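# Move the music sheet from its stand onto the table

## Task

Remove the sheet of music from its stand and place it lying flat on the table top. The stand must remain upright and the sheet must not get creased. The sheet should not be dropped or released while the hand is still in motion, since either can reduce the score.

## Robot and tools

ROBOT. There are two arms, left_arm and right_arm. Each ends in a four-digit hand (index, middle, ring, thumb). The right arm has a right hand and the left arm a mirrored left hand. Calibrated bases in the scene frame: left_arm (-0.040, +0.529, +0.029) m, right_arm (+0.068, -0.388, +0.029) m. A camera stand is fixed to the floor behind the arms.

FRAMES. All positions, velocities and targets are in the scene frame. Its origin is at table-top height, midway between the nominal bases. +z is up, +x points out over the table, and left_arm is on the +y side. Image left and right do not match arm names. Each hand has a hand point just beyond the index and middle knuckles. In its own axes, +z runs along straight fingers toward the tips, +y points out of the palm face, and +x points across the palm away from the thumb on the right hand (toward the thumb on the left). A rigid mast sticks out at the wrist on the palm side and can strike things. Printed poses may be off by a few centimetres.

execute_actions(actions, cameras). actions is a list of actions. Each action is a list of up to 15 rows, one row per 1/30 s. A short action repeats its final row to fill 15 steps, and each action lasts 0.5 s. Every row holds 48 numbers in [-1, 1], covering both arms even if only one moves:
- left arm dx, dy, dz, rx, ry, rz
- 16 left hand motor goals
- left current_limit, left speed
- the same 24 numbers for the right arm.
The six pose numbers are an offset, not a pose. They are measured along scene axes from the arm's Hand target as it stood when the action began, not from the previous row. 1.0 equals 0.6 m of travel or 180 degrees. rx, ry, rz form one rotation vector, turning about the Hand target position. All six at 0 re-commands the current Hand target. Sending the same offset again moves the arm further.

The motor numbers are absolute goals, each scaled linearly between the hinge's two stops. A 0 is a real goal, not 'no change'. To leave a hand as it is, send back its hand_goal, hand_current_limit and hand_speed.

Motor order for each hand, with the value that makes each hinge straight:
- index_mcp 0.75, index_abd 0.00, index_pip 0.58, index_dip 0.70
- thumb_cmc 0.71, thumb_axl 0.68, thumb_mcp 0.23, thumb_ipl 0.17
- middle_mcp, middle_abd, middle_pip, middle_dip (same straight values as index)
- ring_mcp, ring_abd, ring_pip, ring_dip (same straight values as index)
Moving toward -1 bends the fingers toward the palm and swings the thumb round in front of the palm.

current_limit maps -1..+1 to 0..550 mA. speed sets the hinge rate to (speed+1)/2 of 8.5 rad/s. At the start these are +0.4 and -0.6, and they stay as last written. cameras: a list of names, ["all"], or []. If left out, images come only when actions is empty.

move(target, speed, blend, stop_force, zero, blocking, cameras). target is one 48-number row, or a list of up to 15 such rows. Each row uses the layout above. Every row's offsets count from the Hand targets at the start of the move, not from the previous row. Each hand point travels in a straight line.
- speed: m/s, 0.002 to 3.6, default 0.25. Turning is capped at twice this value in rad/s. Give one number, or one per target.
- blend: metres of corner rounding between listed targets. 0 means stop at each one.
- stop_force: newtons, 3 to 120, one value shared by both arms. An arm's path ends when its wrist sensor feels that much push. Do not use it while the hand is rotating, or when moving away from something it presses on.
- zero: default true; re-zeros the force reading before the move.
- blocking=false returns after about 0.5 s while the move continues. It cannot be combined with stop_force.
The whole move lasts at most 10 s. The result adds a 'move:' line, such as done, off_target, moving, held or fault. limits=paced means the pose was clipped; limits=held means steps were withheld.

OTHER TOOLS.
- wait(seconds 0-10): the arms hold their last commands.
- stop(): brakes a running move.
- zoom_image(camera, region=[x0,y0,x1,y1] in pixels, no more than 504 wide or high): enlarges part of the latest image.
- zero_wrist_force(arm): tares that arm's wrist sensor.
- finished_scene(scene 1 or 2): ends the scene for good.
Cameras: cam_head_left, cam_head_right, cam_high (896x504) and cam_left_wrist, cam_right_wrist (672x504, fisheye).

RESULTS. Each arm reports:
- end_effector_position (m), end_effector_quat_wxyz and velocities, all in the scene frame.
- Hand target: the last commanded pose after clipping, from which the next offsets count. The hand often rests a little short of it. Any new command asks for it again; if a gap remains, send that gap as an offset.
- Joint positions and torques.
- Wrist force and torque in the end effector's own axes, plus the peak since the last report.
- hand_goal, hand_measured, hand_current_ma, and hand_state for each motor: moving, goal, blocked or overload.
Orientation commands are clipped to within 32 degrees of the measured orientation at each step.

AVOID.
- Net contact force near 150 N, or contact torque at the joint limits: wrist joints 24.9 N m, the three upper joints 133 N m. Either stops the arm for 10 s.
- Pressing into firm contact: the arms are stiff, so aim only slightly past a surface, or use a low stop_force at low speed.
- Arm-to-arm hits, and one hand gripping the other's fingers.
- Motors at 495 mA or more for 5 s, which shuts them off. Long holding or stretched poses also heat motors.
- Paths near an arm's own base.
- Knocking the stand over, creasing the sheet, letting it fall, or leaving anything off the table.
A HAND FAULT line cancels the remaining motion calls in that reply.

Each tool is called after "Request:" in YAML: its name, and indented under it one key for each argument.

## Session

Request:
execute_actions:
  actions: []

Scene clock: 0.00 s.
left_arm: end_effector_position=(+0.8306, +0.0766, +0.3456) hand_goal=(+0.754, +0.000, +0.576, +0.696, +0.714, +0.678, +0.226, +0.168, +0.754, +0.000, +0.576, +0.696, +0.754, +0.000, +0.576, +0.696) hand_measured=(+0.754, +0.000, +0.576, +0.696, +0.714, +0.678, +0.226, +0.168, +0.754, +0.000, +0.576, +0.696, +0.754, +0.000, +0.576, +0.696) hand_current_ma=(+0, +0, +0, +0, +0, +0, +0, +0, +0, +0, +0, +0, +0, +0, +0, +0) hand_state=(goal, goal, goal, goal, goal, goal, goal, goal, goal, goal, goal, goal, goal, goal, goal, goal) hand_current_limit=0.40 hand_speed=-0.60 end_effector_quat_wxyz=(-0.086, +0.871, +0.375, +0.305) | right_arm: end_effector_position=(+0.8777, -0.6352, +0.1986) hand_goal=(+0.754, +0.000, +0.576, +0.696, +0.714, +0.678, +0.226, +0.168, +0.754, +0.000, +0.576, +0.696, +0.754, +0.000, +0.576, +0.696) hand_measured=(+0.754, +0.000, +0.576, +0.696, +0.714, +0.678, +0.226, +0.168, +0.754, +0.000, +0.576, +0.696, +0.754, +0.000, +0.576, +0.696) hand_current_ma=(+0, +0, +0, +0, +0, +0, +0, +0, +0, +0, +0, +0, +0, +0, +0, +0) hand_state=(goal, goal, goal, goal, goal, goal, goal, goal, goal, goal, goal, goal, goal, goal, goal, goal) hand_current_limit=0.40 hand_speed=-0.60 end_effector_quat_wxyz=(+0.211, +0.184, +0.704, +0.652)
Joint positions: left_arm=[2.691 -2.561 -0.443 -1.405 2.15 0.386] | right_arm=[-0.705 -0.417 0.79 -0.708 -0.186 3.413]
Joint velocities: within noise
Joint torques (N m): no reading
Wrist force (N): no reading
Wrist torque (N m): no reading
Wrist force, peak (N): no reading
Hand target: left_arm +0.8306, +0.0766, +0.3456; -0.086, +0.871, +0.375, +0.305 | right_arm +0.8777, -0.6352, +0.1986; +0.211, +0.184, +0.704, +0.652

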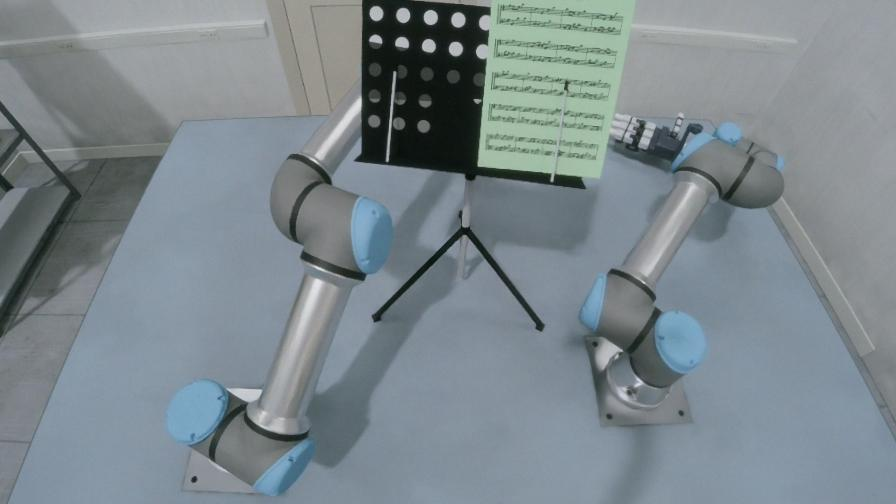

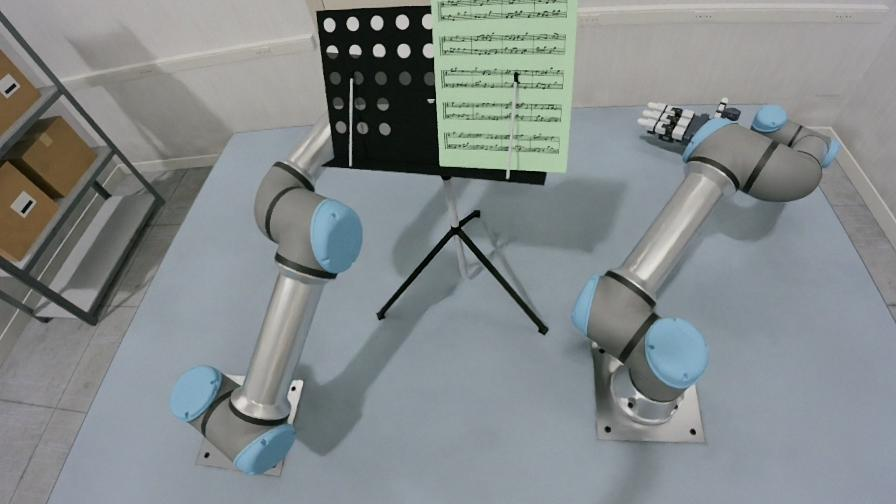

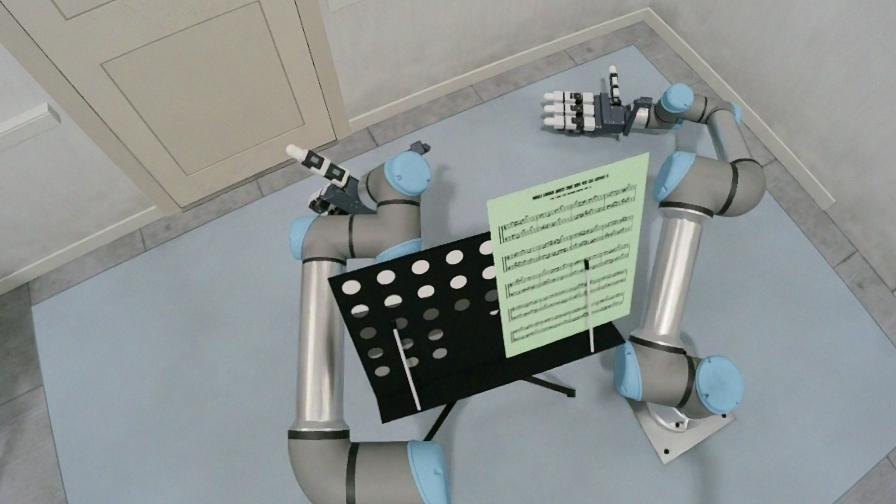

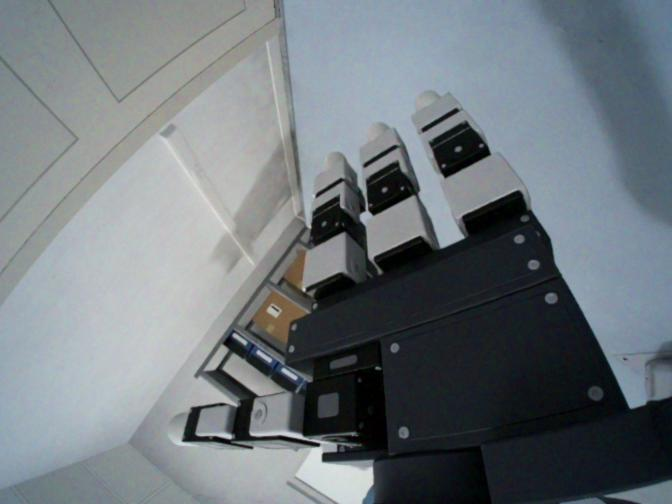

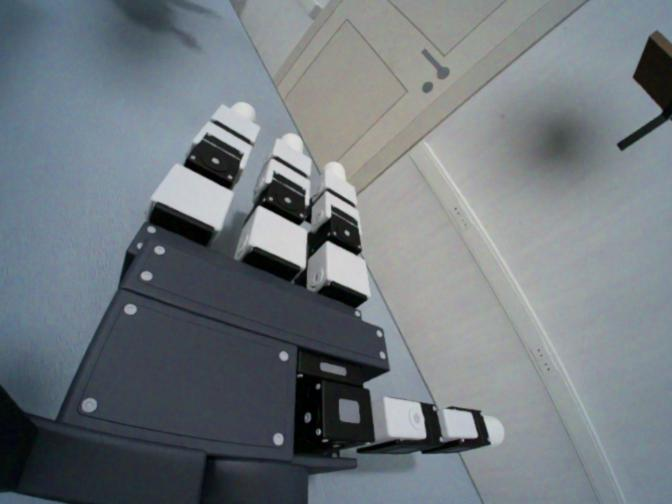

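Request:
zoom_image:
  camera: "cam_high"
  region: [300, 130, 700, 450]

Request:
zoom_image:
  camera: "cam_head_left"
  region: [340, 0, 680, 340]

Request:
zoom_image:
  camera: "cam_head_right"
  region: [290, 0, 630, 340]

Scaled by 1.260 from the camera's 896x504 image, which has a finer 1280x720 frame.

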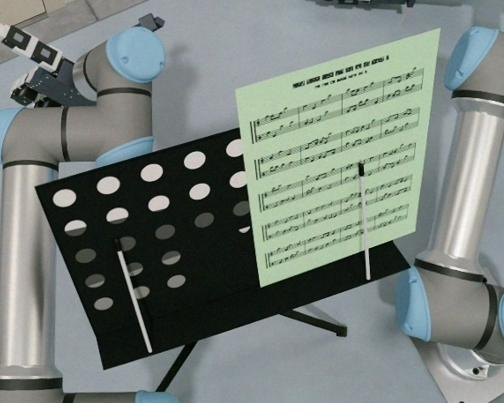

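Scaled by 1.482 from the camera's 896x504 image, which has a finer 1280x720 frame.

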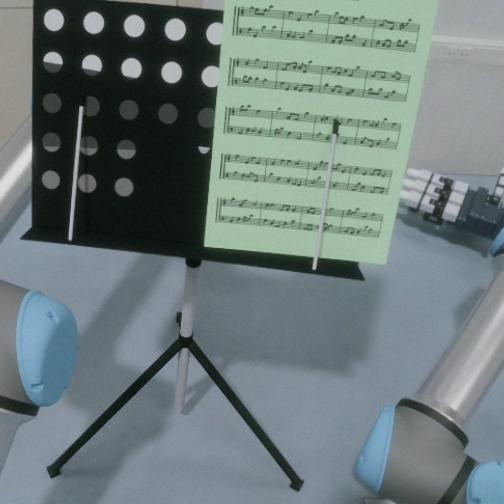

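Scaled by 1.482 from the camera's 896x504 image, which has a finer 1280x720 frame.

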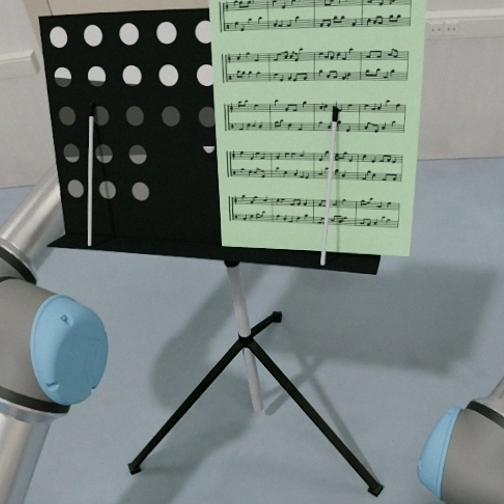

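Request:
zoom_image:
  camera: "cam_high"
  region: [530, 50, 690, 140]

Request:
zoom_image:
  camera: "cam_high"
  region: [270, 130, 450, 230]

Request:
zoom_image:
  camera: "cam_head_left"
  region: [590, 90, 770, 200]

Request:
zoom_image:
  camera: "cam_head_right"
  region: [620, 80, 800, 190]

Scaled by 3.150 from the camera's 896x504 image, which has a finer 1280x720 frame.

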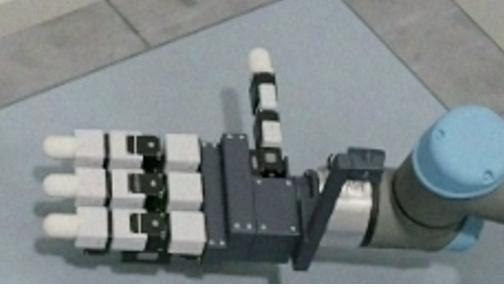

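Scaled by 2.800 from the camera's 896x504 image, which has a finer 1280x720 frame.

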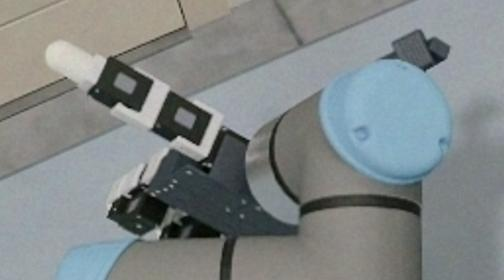

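Scaled by 2.800 from the camera's 896x504 image, which has a finer 1280x720 frame.

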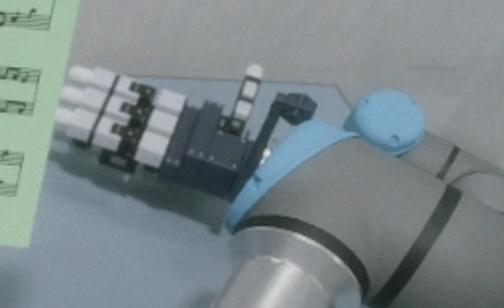

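Scaled by 2.800 from the camera's 896x504 image, which has a finer 1280x720 frame.

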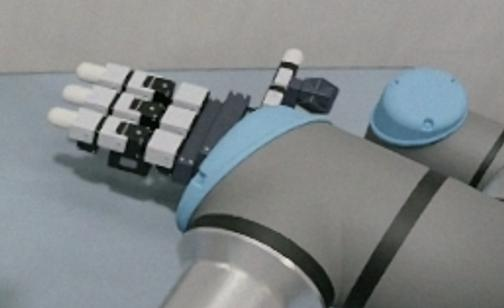

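Request:
move:
  target: [0.117,0.75,0.167,0,0,0,0.754,0.0,0.576,0.696,0.714,0.678,0.226,0.168,0.754,0.0,0.576,0.696,0.754,0.0,0.576,0.696,0.4,-0.6,-0.546,0.059,0.586,-0.41,-0.163,0.082,-0.452,0,0.547,0.667,-0.857,0.677,0.337,0.168,-0.452,0,0.547,0.667,-0.452,0,0.547,0.667,0.4,-0.6]
  speed: 0.4
  cameras: ["all"]

Scene clock: 400.30 s.
left_arm: end_effector_position=(+0.9008, +0.5265, +0.4458) hand_goal=(+0.754, +0.000, +0.576, +0.696, +0.714, +0.678, +0.226, +0.168, +0.754, +0.000, +0.576, +0.696, +0.754, +0.000, +0.576, +0.696) hand_measured=(+0.754, +0.000, +0.576, +0.696, +0.714, +0.678, +0.224, +0.168, +0.754, +0.000, +0.576, +0.696, +0.754, +0.000, +0.576, +0.696) hand_current_ma=(-3, +0, +3, +0, +1, -3, -7, -1, -3, +0, +3, +0, -3, +0, +3, +0) hand_state=(goal, goal, goal, goal, goal, goal, goal, goal, goal, goal, goal, goal, goal, goal, goal, goal) hand_current_limit=0.40 hand_speed=-0.60 end_effector_quat_wxyz=(-0.086, +0.871, +0.375, +0.306) | right_arm: end_effector_position=(+0.5501, -0.5998, +0.5502) hand_goal=(-0.452, +0.000, +0.548, +0.668, -0.856, +0.678, +0.338, +0.168, -0.452, +0.000, +0.548, +0.668, -0.452, +0.000, +0.548, +0.668) hand_measured=(-0.440, +0.000, +0.554, +0.672, -0.860, +0.678, +0.336, +0.168, -0.438, +0.000, +0.554, +0.672, -0.438, +0.000, +0.552, +0.670) hand_current_ma=(+48, +0, +16, +9, -13, -2, -8, -1, +49, +0, +16, +9, +49, +0, +16, +8) hand_state=(goal, goal, goal, goal, goal, goal, goal, goal, goal, goal, goal, goal, goal, goal, goal, goal) hand_current_limit=0.40 hand_speed=-0.60 end_effector_quat_wxyz=(+0.359, -0.221, +0.895, +0.148)
Joint positions: left_arm=[3.272 -2.281 -0.755 -1.108 1.897 0.972] | right_arm=[-1.008 -1.469 1.258 -1.247 -0.78 3.132]
Joint torques (N m): left_arm=[13.07 40.74 32.88 1.98 -1.48 1.35] | right_arm=[-12.92 -34.17 -36.01 0.27 -0.52 -1.35]
Wrist force (N): left_arm=[0.7 -0.8 0.3] | right_arm=[-1.6 -1.9 -1.2]
Wrist torque (N m): left_arm=[-0.11 0.00 -0.03] | right_arm=[-0.13 0.07 -0.11]
Wrist force, peak (N): left_arm=[1.5 -1.7 0.3] | right_arm=[-2.2 -1.2 -2.5]
Hand target: left_arm +0.9008, +0.5266, +0.4458; -0.086, +0.871, +0.375, +0.305 | right_arm +0.5501, -0.5998, +0.5502; +0.359, -0.221, +0.895, +0.148
Off the commanded pose: left_arm 0.000 m, 0 deg | right_arm 0.000 m, 0 deg.
move: done

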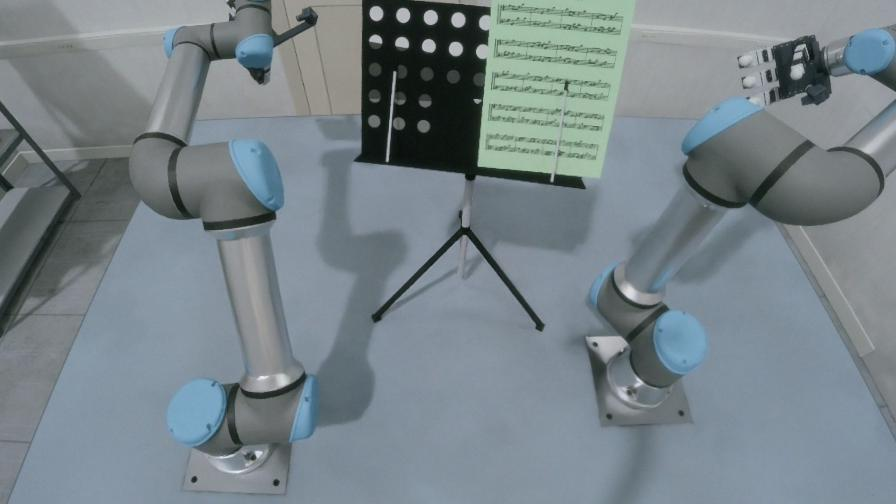

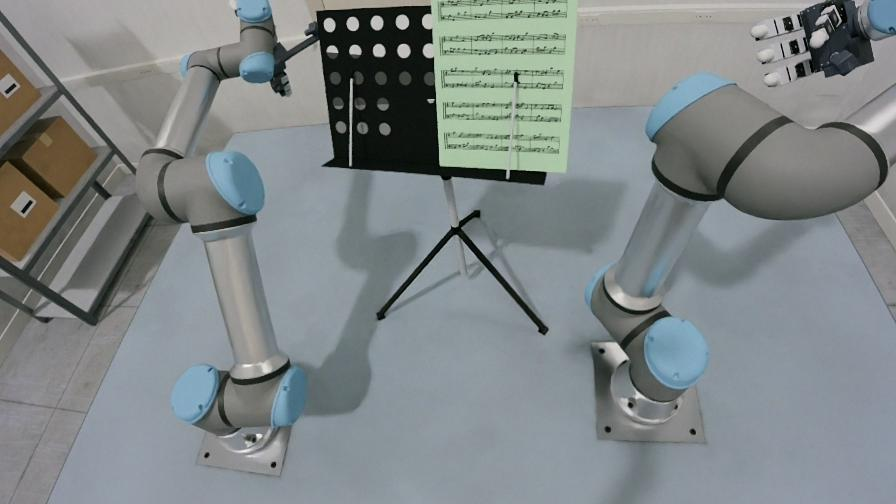

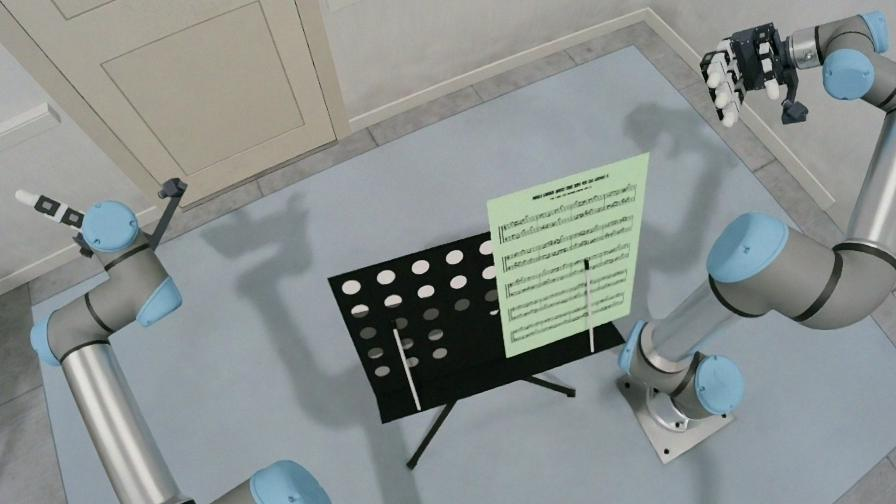

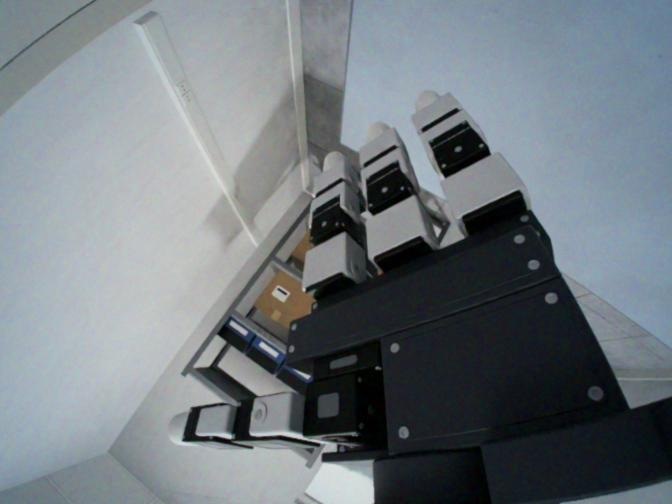

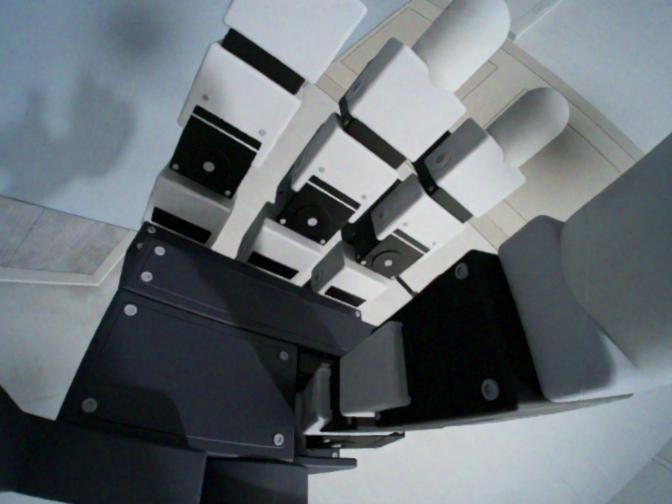

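Request:
move:
  target:
    - [0,0,0,0,0,0,0.754,0.0,0.576,0.696,0.714,0.678,0.226,0.168,0.754,0.0,0.576,0.696,0.754,0.0,0.576,0.696,0.4,-0.6,-0.083,0.417,0.55,-0.41,-0.163,0.082,-0.452,0,0.547,0.667,-0.857,0.677,0.337,0.168,-0.452,0,0.547,0.667,-0.452,0,0.547,0.667,0.4,-0.6]
    - [0,0,0,0,0,0,0.754,0.0,0.576,0.696,0.714,0.678,0.226,0.168,0.754,0.0,0.576,0.696,0.754,0.0,0.576,0.696,0.4,-0.6,-0.09,0.833,0.517,-0.41,-0.163,0.082,-0.452,0,0.547,0.667,-0.857,0.677,0.337,0.168,-0.452,0,0.547,0.667,-0.452,0,0.547,0.667,0.4,-0.6]
  speed: 0.35
  blend: 0.05
  cameras: ["all"]

Scene clock: 419.60 s.
left_arm: end_effector_position=(+0.9008, +0.5266, +0.4458) hand_goal=(+0.754, +0.000, +0.576, +0.696, +0.714, +0.678, +0.226, +0.168, +0.754, +0.000, +0.576, +0.696, +0.754, +0.000, +0.576, +0.696) hand_measured=(+0.754, +0.000, +0.576, +0.696, +0.714, +0.678, +0.224, +0.168, +0.754, +0.000, +0.576, +0.696, +0.754, +0.000, +0.576, +0.696) hand_current_ma=(-3, +0, +3, +0, +1, -3, -7, -1, -3, +0, +3, +0, -3, +0, +3, +0) hand_state=(goal, goal, goal, goal, goal, goal, goal, goal, goal, goal, goal, goal, goal, goal, goal, goal) hand_current_limit=0.40 hand_speed=-0.60 end_effector_quat_wxyz=(-0.086, +0.871, +0.375, +0.305) | right_arm: end_effector_position=(+0.4958, -0.1003, +0.8594) hand_goal=(-0.452, +0.000, +0.548, +0.668, -0.856, +0.678, +0.338, +0.168, -0.452, +0.000, +0.548, +0.668, -0.452, +0.000, +0.548, +0.668) hand_measured=(-0.446, +0.000, +0.552, +0.672, -0.854, +0.678, +0.336, +0.168, -0.446, +0.000, +0.552, +0.672, -0.446, +0.000, +0.552, +0.670) hand_current_ma=(+22, -1, +13, +9, +3, -2, -8, -1, +23, -1, +13, +9, +23, -1, +13, +8) hand_state=(goal, goal, goal, goal, goal, goal, goal, goal, goal, goal, goal, goal, goal, goal, goal, goal) hand_current_limit=0.40 hand_speed=-0.60 end_effector_quat_wxyz=(+0.341, -0.520, +0.655, -0.429)
Joint positions: left_arm=[3.272 -2.281 -0.755 -1.108 1.897 0.972] | right_arm=[0.578 -1.185 0.035 -1.448 -2.259 3.51]
Joint torques (N m): left_arm=[12.28 41.66 31.84 1.84 -1.34 1.24] | right_arm=[12.3 -19.13 -23.79 -0.05 -2.23 2.18]
Wrist force (N): left_arm=[0.5 -0.7 0.5] | right_arm=[-1.0 -3.2 -1.2]
Wrist torque (N m): left_arm=[-0.12 0.03 -0.04] | right_arm=[-0.27 0.07 0.04]
Wrist force, peak (N): left_arm=[0.6 -1.0 0.4] | right_arm=[-3.4 -2.2 -2.2]
Hand target: left_arm +0.9008, +0.5266, +0.4458; -0.086, +0.871, +0.375, +0.305 | right_arm +0.4961, -0.1000, +0.8604; +0.335, -0.522, +0.658, -0.427
Off the commanded pose: left_arm 0.000 m, 0 deg | right_arm 0.001 m, 1 deg.
elbow stopped short (right arm): the move would have taken joint 3 (elbow) straighter than the controller allows.
move: done

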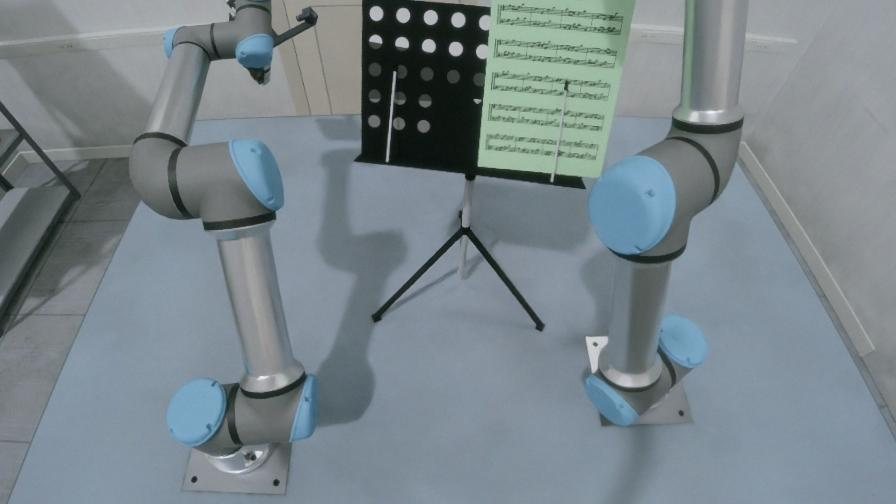

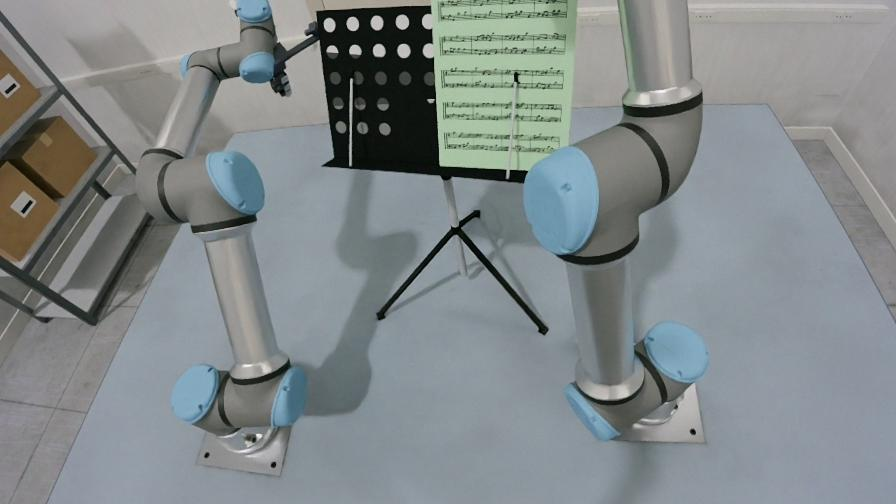

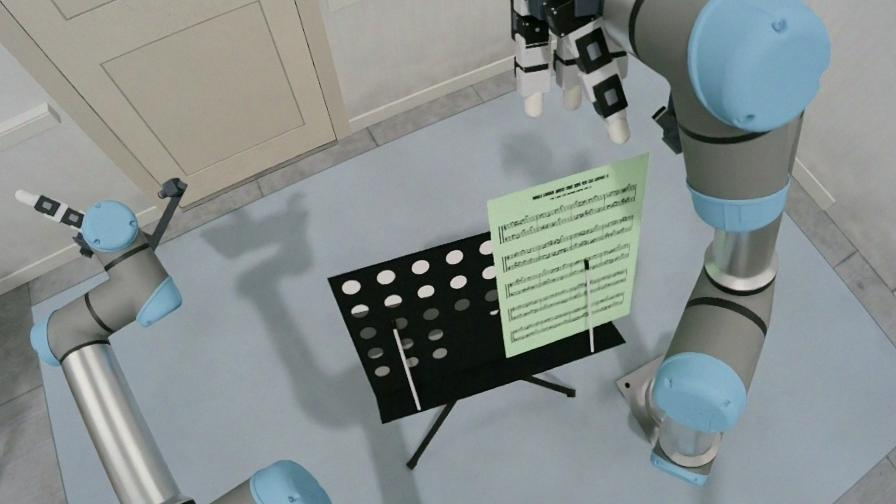

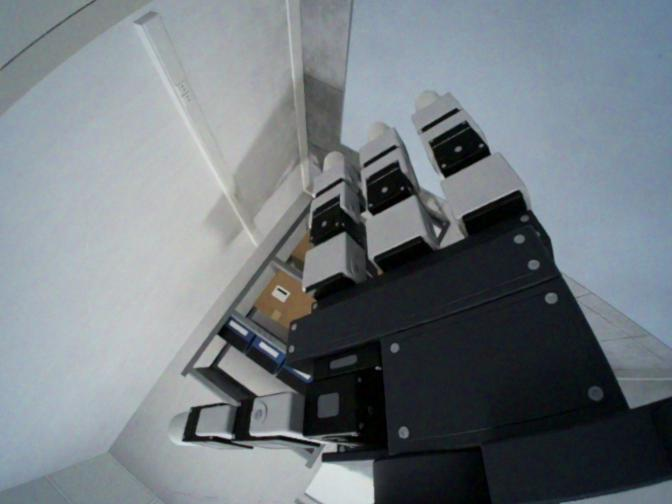

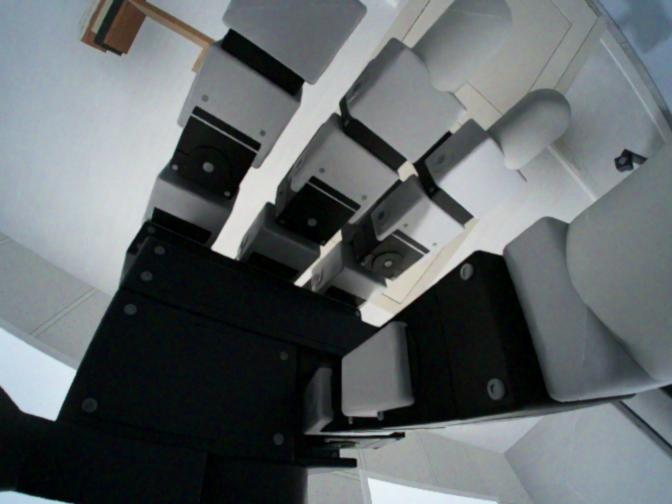

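Request:
zoom_image:
  camera: "cam_high"
  region: [470, 0, 710, 220]

Scaled by 2.100 from the camera's 896x504 image, which has a finer 1280x720 frame.

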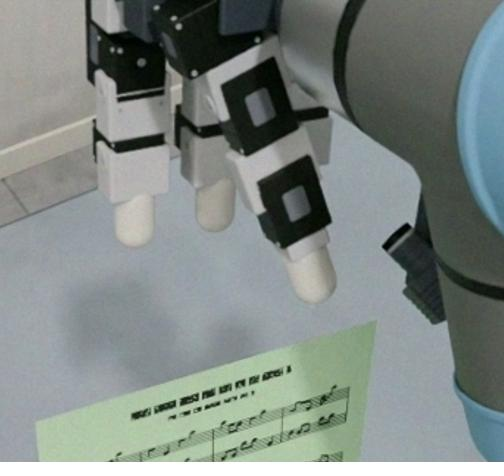

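Request:
move:
  target: [0,0,0,0,0,0,0.754,0.0,0.576,0.696,0.714,0.678,0.226,0.168,0.754,0.0,0.576,0.696,0.754,0.0,0.576,0.696,0.4,-0.6,0.0115,-0.0167,-0.067,0,0,0,-0.452,0,0.547,0.667,-0.857,0.677,0.337,0.168,-0.452,0,0.547,0.667,-0.452,0,0.547,0.667,0.4,-0.6]
  speed: 0.15
  cameras: ["cam_high","cam_right_wrist","cam_head_left"]

Request:
zoom_image:
  camera: "cam_high"
  region: [470, 40, 710, 260]

Scene clock: 494.67 s.
left_arm: end_effector_position=(+0.9008, +0.5266, +0.4458) hand_goal=(+0.754, +0.000, +0.576, +0.696, +0.714, +0.678, +0.226, +0.168, +0.754, +0.000, +0.576, +0.696, +0.754, +0.000, +0.576, +0.696) hand_measured=(+0.754, +0.000, +0.576, +0.696, +0.714, +0.678, +0.224, +0.168, +0.754, +0.000, +0.576, +0.696, +0.754, +0.000, +0.576, +0.696) hand_current_ma=(-3, +0, +3, +0, +1, -3, -7, -1, -3, +0, +3, +0, -3, +0, +3, +0) hand_state=(goal, goal, goal, goal, goal, goal, goal, goal, goal, goal, goal, goal, goal, goal, goal, goal) hand_current_limit=0.40 hand_speed=-0.60 end_effector_quat_wxyz=(-0.086, +0.871, +0.375, +0.305) | right_arm: end_effector_position=(+0.5030, -0.1100, +0.8202) hand_goal=(-0.452, +0.000, +0.548, +0.668, -0.856, +0.678, +0.338, +0.168, -0.452, +0.000, +0.548, +0.668, -0.452, +0.000, +0.548, +0.668) hand_measured=(-0.446, +0.000, +0.552, +0.672, -0.854, +0.678, +0.336, +0.168, -0.446, +0.000, +0.552, +0.672, -0.446, +0.000, +0.552, +0.670) hand_current_ma=(+22, -1, +13, +9, +3, -2, -8, -1, +23, -1, +13, +9, +23, -1, +13, +8) hand_state=(goal, goal, goal, goal, goal, goal, goal, goal, goal, goal, goal, goal, goal, goal, goal, goal) hand_current_limit=0.40 hand_speed=-0.60 end_effector_quat_wxyz=(+0.335, -0.522, +0.658, -0.427)
Joint positions: left_arm=[3.272 -2.281 -0.755 -1.108 1.897 0.972] | right_arm=[0.546 -1.428 0.578 -1.743 -2.233 3.497]
Joint torques (N m): left_arm=[12.43 41.06 33.22 1.84 -1.41 1.18] | right_arm=[-13.07 -29.75 -10.29 -4.16 1.9 -1.71]
Wrist force (N): left_arm=[0.3 -0.8 0.3] | right_arm=[-1.4 -2.8 -1.3]
Wrist torque (N m): left_arm=[-0.12 0.03 -0.04] | right_arm=[-0.20 0.12 0.14]
Wrist force, peak (N): left_arm=[0.7 -0.8 0.6] | right_arm=[-0.9 -3.8 -1.7]
Hand target: left_arm +0.9008, +0.5266, +0.4458; -0.086, +0.871, +0.375, +0.305 | right_arm +0.5030, -0.1100, +0.8202; +0.335, -0.522, +0.658, -0.427
Off the commanded pose: left_arm 0.000 m, 0 deg | right_arm 0.000 m, 0 deg.
move: done
Images, in order (width x height): cam_head_left 896x504, cam_high 896x504, cam_right_wrist 672x504.

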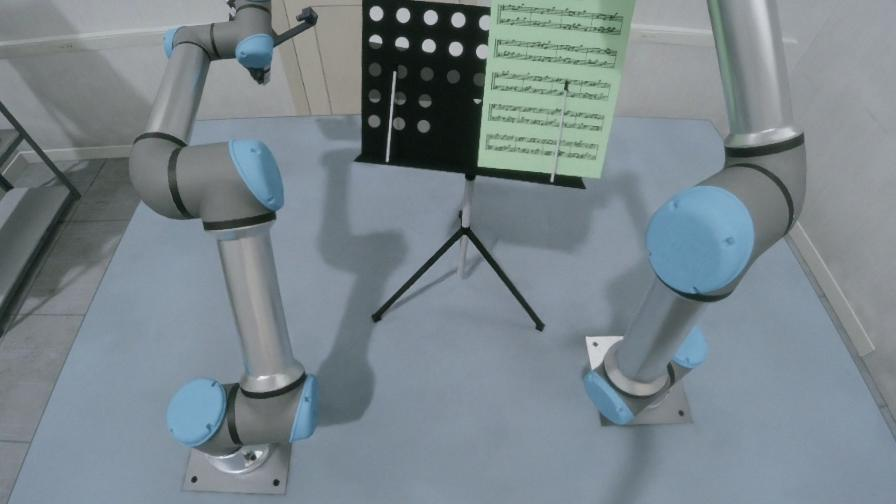

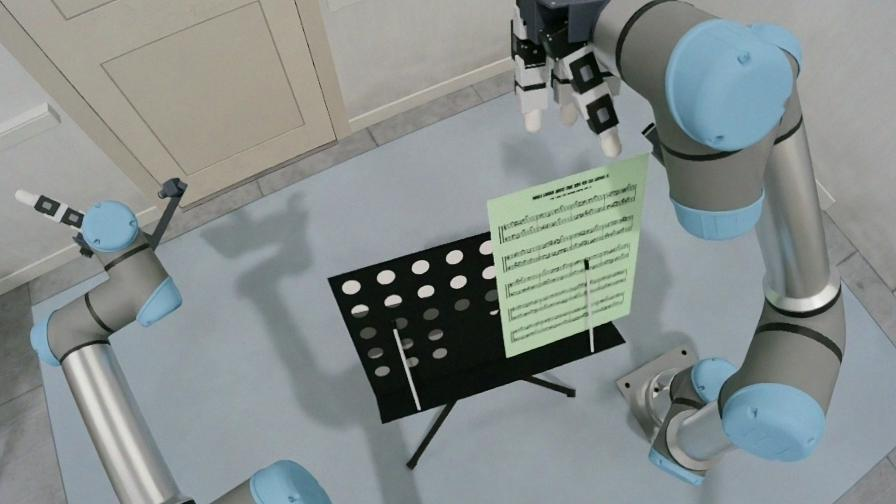

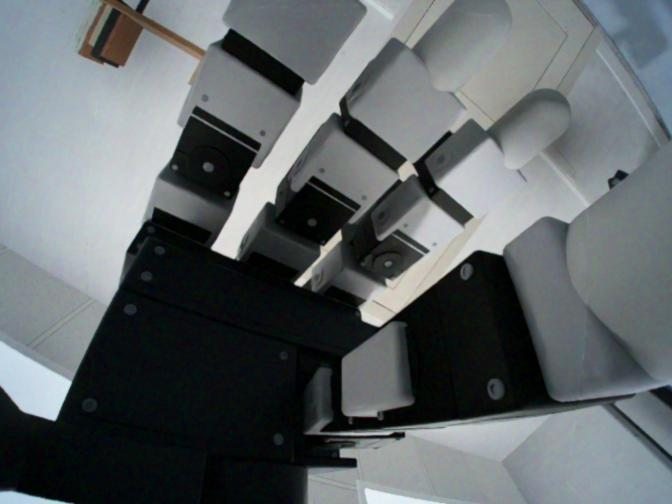

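Scaled by 2.100 from the camera's 896x504 image, which has a finer 1280x720 frame.

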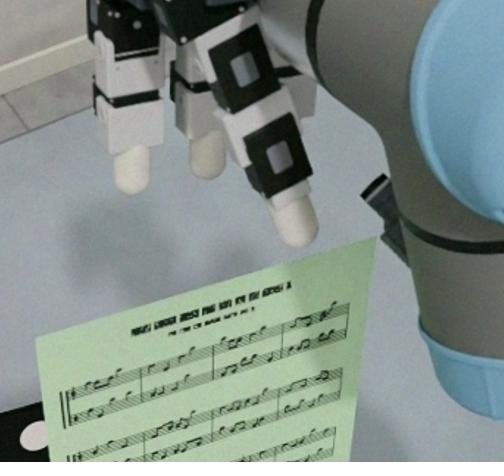

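Request:
move:
  target: [0,0,0,0,0,0,0.754,0.0,0.576,0.696,0.714,0.678,0.226,0.168,0.754,0.0,0.576,0.696,0.754,0.0,0.576,0.696,0.4,-0.6,-0.0533,0.0233,-0.147,0,0,0,-0.452,0,0.547,0.667,-0.857,0.677,0.337,0.168,-0.452,0,0.547,0.667,-0.452,0,0.547,0.667,0.4,-0.6]
  speed: 0.07
  stop_force: 5
  cameras: ["cam_high","cam_right_wrist","cam_head_left"]

Request:
zoom_image:
  camera: "cam_high"
  region: [470, 60, 710, 280]

Scene clock: 525.30 s.
left_arm: end_effector_position=(+0.9008, +0.5266, +0.4458) hand_goal=(+0.754, +0.000, +0.576, +0.696, +0.714, +0.678, +0.226, +0.168, +0.754, +0.000, +0.576, +0.696, +0.754, +0.000, +0.576, +0.696) hand_measured=(+0.754, +0.000, +0.576, +0.696, +0.714, +0.678, +0.224, +0.168, +0.754, +0.000, +0.576, +0.696, +0.754, +0.000, +0.576, +0.696) hand_current_ma=(-3, +0, +3, +0, +1, -3, -7, -1, -3, +0, +3, +0, -3, +0, +3, +0) hand_state=(goal, goal, goal, goal, goal, goal, goal, goal, goal, goal, goal, goal, goal, goal, goal, goal) hand_current_limit=0.40 hand_speed=-0.60 end_effector_quat_wxyz=(-0.086, +0.871, +0.375, +0.305) | right_arm: end_effector_position=(+0.4710, -0.0960, +0.7320) hand_goal=(-0.452, +0.000, +0.548, +0.668, -0.856, +0.678, +0.338, +0.168, -0.452, +0.000, +0.548, +0.668, -0.452, +0.000, +0.548, +0.668) hand_measured=(-0.446, +0.000, +0.552, +0.672, -0.854, +0.678, +0.336, +0.168, -0.446, +0.000, +0.552, +0.672, -0.446, +0.000, +0.552, +0.670) hand_current_ma=(+22, -1, +13, +9, +3, -2, -8, -1, +23, -1, +13, +9, +23, -1, +13, +8) hand_state=(goal, goal, goal, goal, goal, goal, goal, goal, goal, goal, goal, goal, goal, goal, goal, goal) hand_current_limit=0.40 hand_speed=-0.60 end_effector_quat_wxyz=(+0.335, -0.522, +0.658, -0.427)
Joint positions: left_arm=[3.272 -2.281 -0.755 -1.108 1.897 0.972] | right_arm=[0.623 -1.636 1.086 -2.009 -2.298 3.551]
Joint torques (N m): left_arm=[12.13 41.78 32.33 1.8 -1.25 1.04] | right_arm=[12.04 -25.07 -13.59 -3.82 -2.2 2.15]
Wrist force (N): left_arm=[0.3 -0.8 0.4] | right_arm=[-1.0 -2.9 -1.1]
Wrist torque (N m): left_arm=[-0.13 0.04 -0.05] | right_arm=[-0.25 0.06 0.05]
Wrist force, peak (N): left_arm=[0.5 -1.1 0.4] | right_arm=[-1.2 -3.3 -1.4]
Hand target: left_arm +0.9008, +0.5266, +0.4458; -0.086, +0.871, +0.375, +0.305 | right_arm +0.4710, -0.0960, +0.7320; +0.335, -0.522, +0.658, -0.427
Off the commanded pose: left_arm 0.000 m, 0 deg | right_arm 0.000 m, 0 deg.
move: done
Images, in order (width x height): cam_head_left 896x504, cam_high 896x504, cam_right_wrist 672x504.

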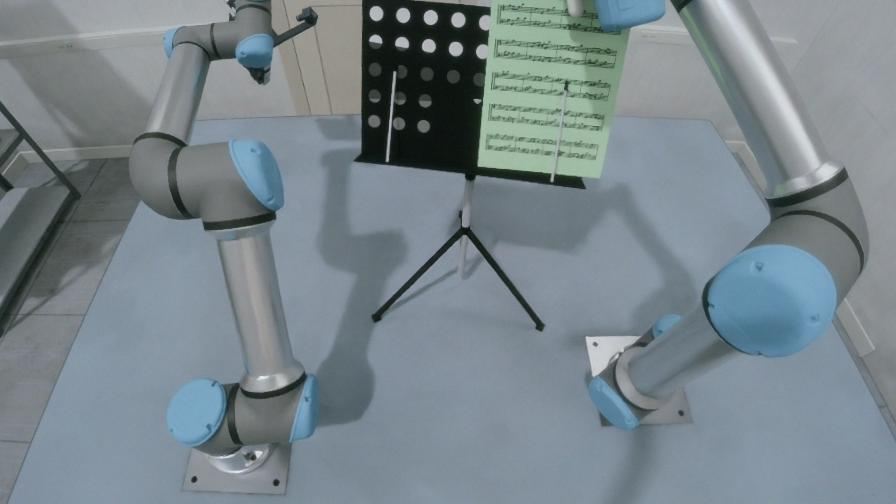

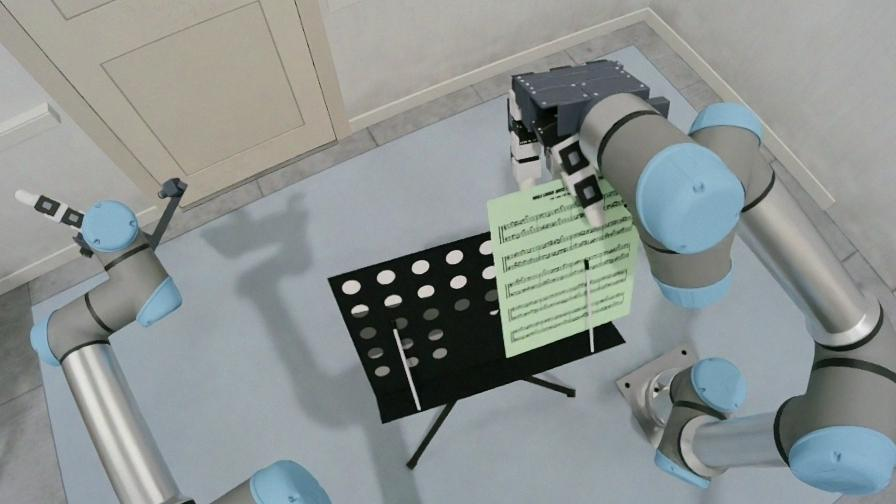

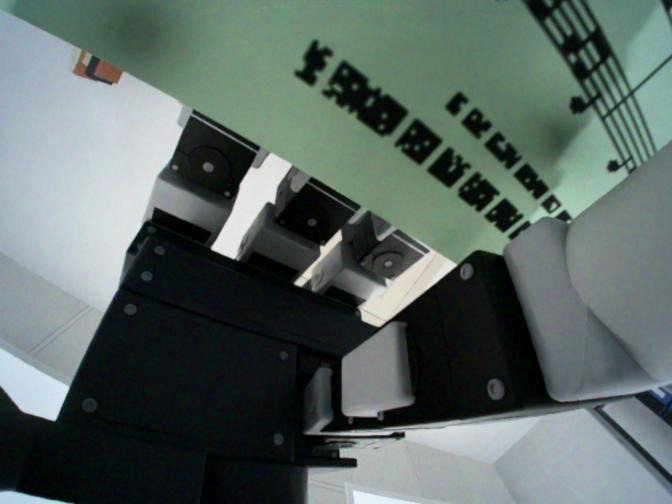

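Scaled by 2.100 from the camera's 896x504 image, which has a finer 1280x720 frame.

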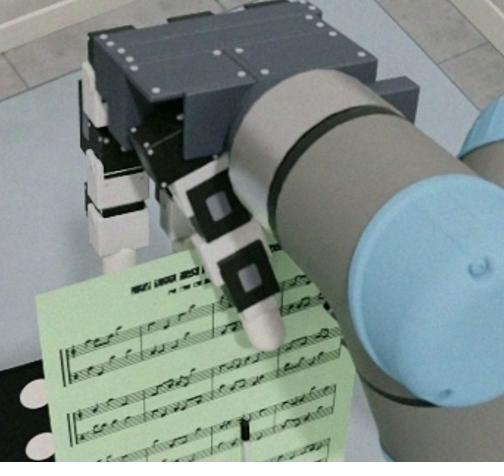

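Request:
move:
  target: [0,0,0,0,0,0,0.754,0.0,0.576,0.696,0.714,0.678,0.226,0.168,0.754,0.0,0.576,0.696,0.754,0.0,0.576,0.696,0.4,-0.6,-0.0265,0.0063,0.0125,0,0,0,-0.452,0,0.547,0.667,-0.857,0.677,0.0,0.168,-0.452,0,0.547,0.667,-0.452,0,0.547,0.667,0.4,-0.6]
  speed: 0.07
  cameras: ["cam_high","cam_right_wrist"]

Request:
zoom_image:
  camera: "cam_high"
  region: [470, 60, 710, 280]

Scene clock: 538.10 s.
left_arm: end_effector_position=(+0.9008, +0.5266, +0.4458) hand_goal=(+0.754, +0.000, +0.576, +0.696, +0.714, +0.678, +0.226, +0.168, +0.754, +0.000, +0.576, +0.696, +0.754, +0.000, +0.576, +0.696) hand_measured=(+0.754, +0.000, +0.576, +0.696, +0.714, +0.678, +0.224, +0.168, +0.754, +0.000, +0.576, +0.696, +0.754, +0.000, +0.576, +0.696) hand_current_ma=(-3, +0, +3, +0, +1, -3, -7, -1, -3, +0, +3, +0, -3, +0, +3, +0) hand_state=(goal, goal, goal, goal, goal, goal, goal, goal, goal, goal, goal, goal, goal, goal, goal, goal) hand_current_limit=0.40 hand_speed=-0.60 end_effector_quat_wxyz=(-0.086, +0.871, +0.375, +0.305) | right_arm: end_effector_position=(+0.4551, -0.0923, +0.7395) hand_goal=(-0.452, +0.000, +0.548, +0.668, -0.856, +0.678, +0.000, +0.168, -0.452, +0.000, +0.548, +0.668, -0.452, +0.000, +0.548, +0.668) hand_measured=(-0.446, +0.000, +0.552, +0.672, -0.856, +0.678, +0.008, +0.174, -0.446, +0.000, +0.552, +0.672, -0.446, +0.000, +0.552, +0.670) hand_current_ma=(+22, -1, +13, +9, +0, -2, +33, +26, +23, -1, +13, +9, +23, -1, +13, +8) hand_state=(goal, goal, goal, goal, goal, goal, goal, goal, goal, goal, goal, goal, goal, goal, goal, goal) hand_current_limit=0.40 hand_speed=-0.60 end_effector_quat_wxyz=(+0.335, -0.522, +0.658, -0.427)
Joint positions: left_arm=[3.272 -2.281 -0.755 -1.108 1.897 0.972] | right_arm=[0.657 -1.642 1.066 -1.965 -2.326 3.576]
Joint torques (N m): left_arm=[12.15 40.97 32.4 1.82 -1.2 1.32] | right_arm=[10.52 -24.78 -33.71 -0.33 -2.4 2.14]
Wrist force (N): left_arm=[0.4 -0.9 -0.1] | right_arm=[-1.1 -3.3 -1.2]
Wrist torque (N m): left_arm=[-0.09 0.01 -0.04] | right_arm=[-0.33 0.10 0.04]
Wrist force, peak (N): left_arm=[0.6 -1.0 0.2] | right_arm=[-0.9 -2.9 -3.2]
Hand target: left_arm +0.9008, +0.5266, +0.4458; -0.086, +0.871, +0.375, +0.305 | right_arm +0.4551, -0.0923, +0.7395; +0.335, -0.522, +0.658, -0.427
Off the commanded pose: left_arm 0.000 m, 0 deg | right_arm 0.000 m, 0 deg.
move: done
Images, in order (width x height): cam_high 896x504, cam_right_wrist 672x504.

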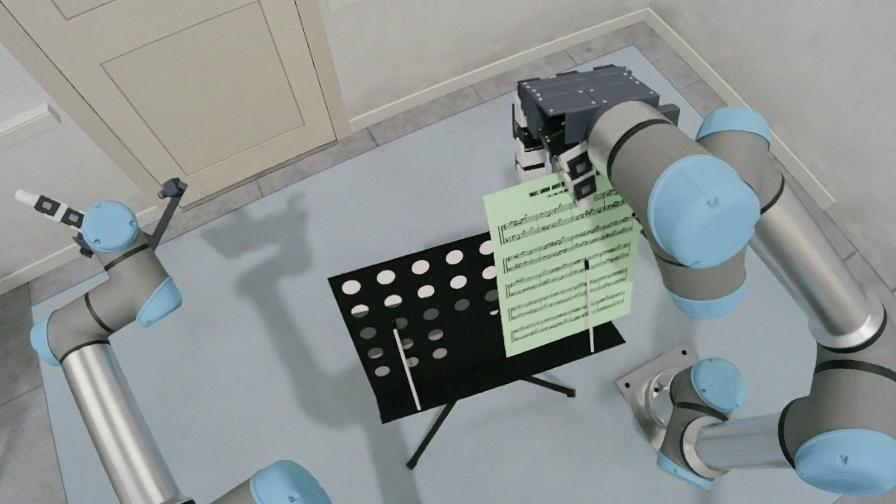

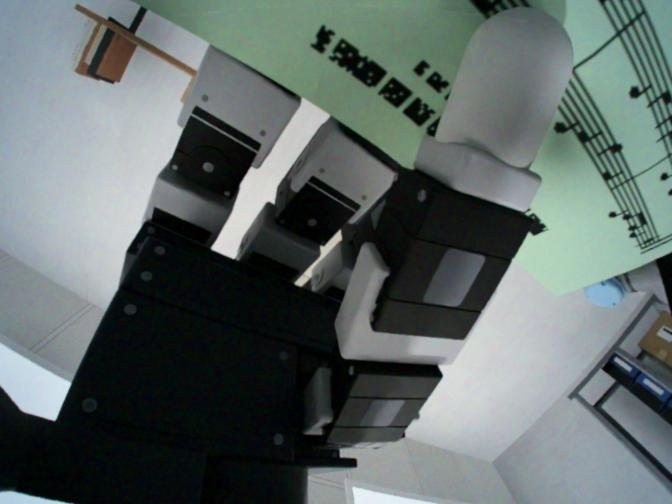

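Scaled by 2.100 from the camera's 896x504 image, which has a finer 1280x720 frame.

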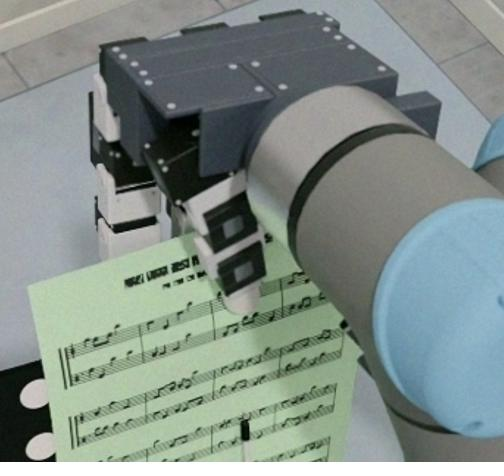

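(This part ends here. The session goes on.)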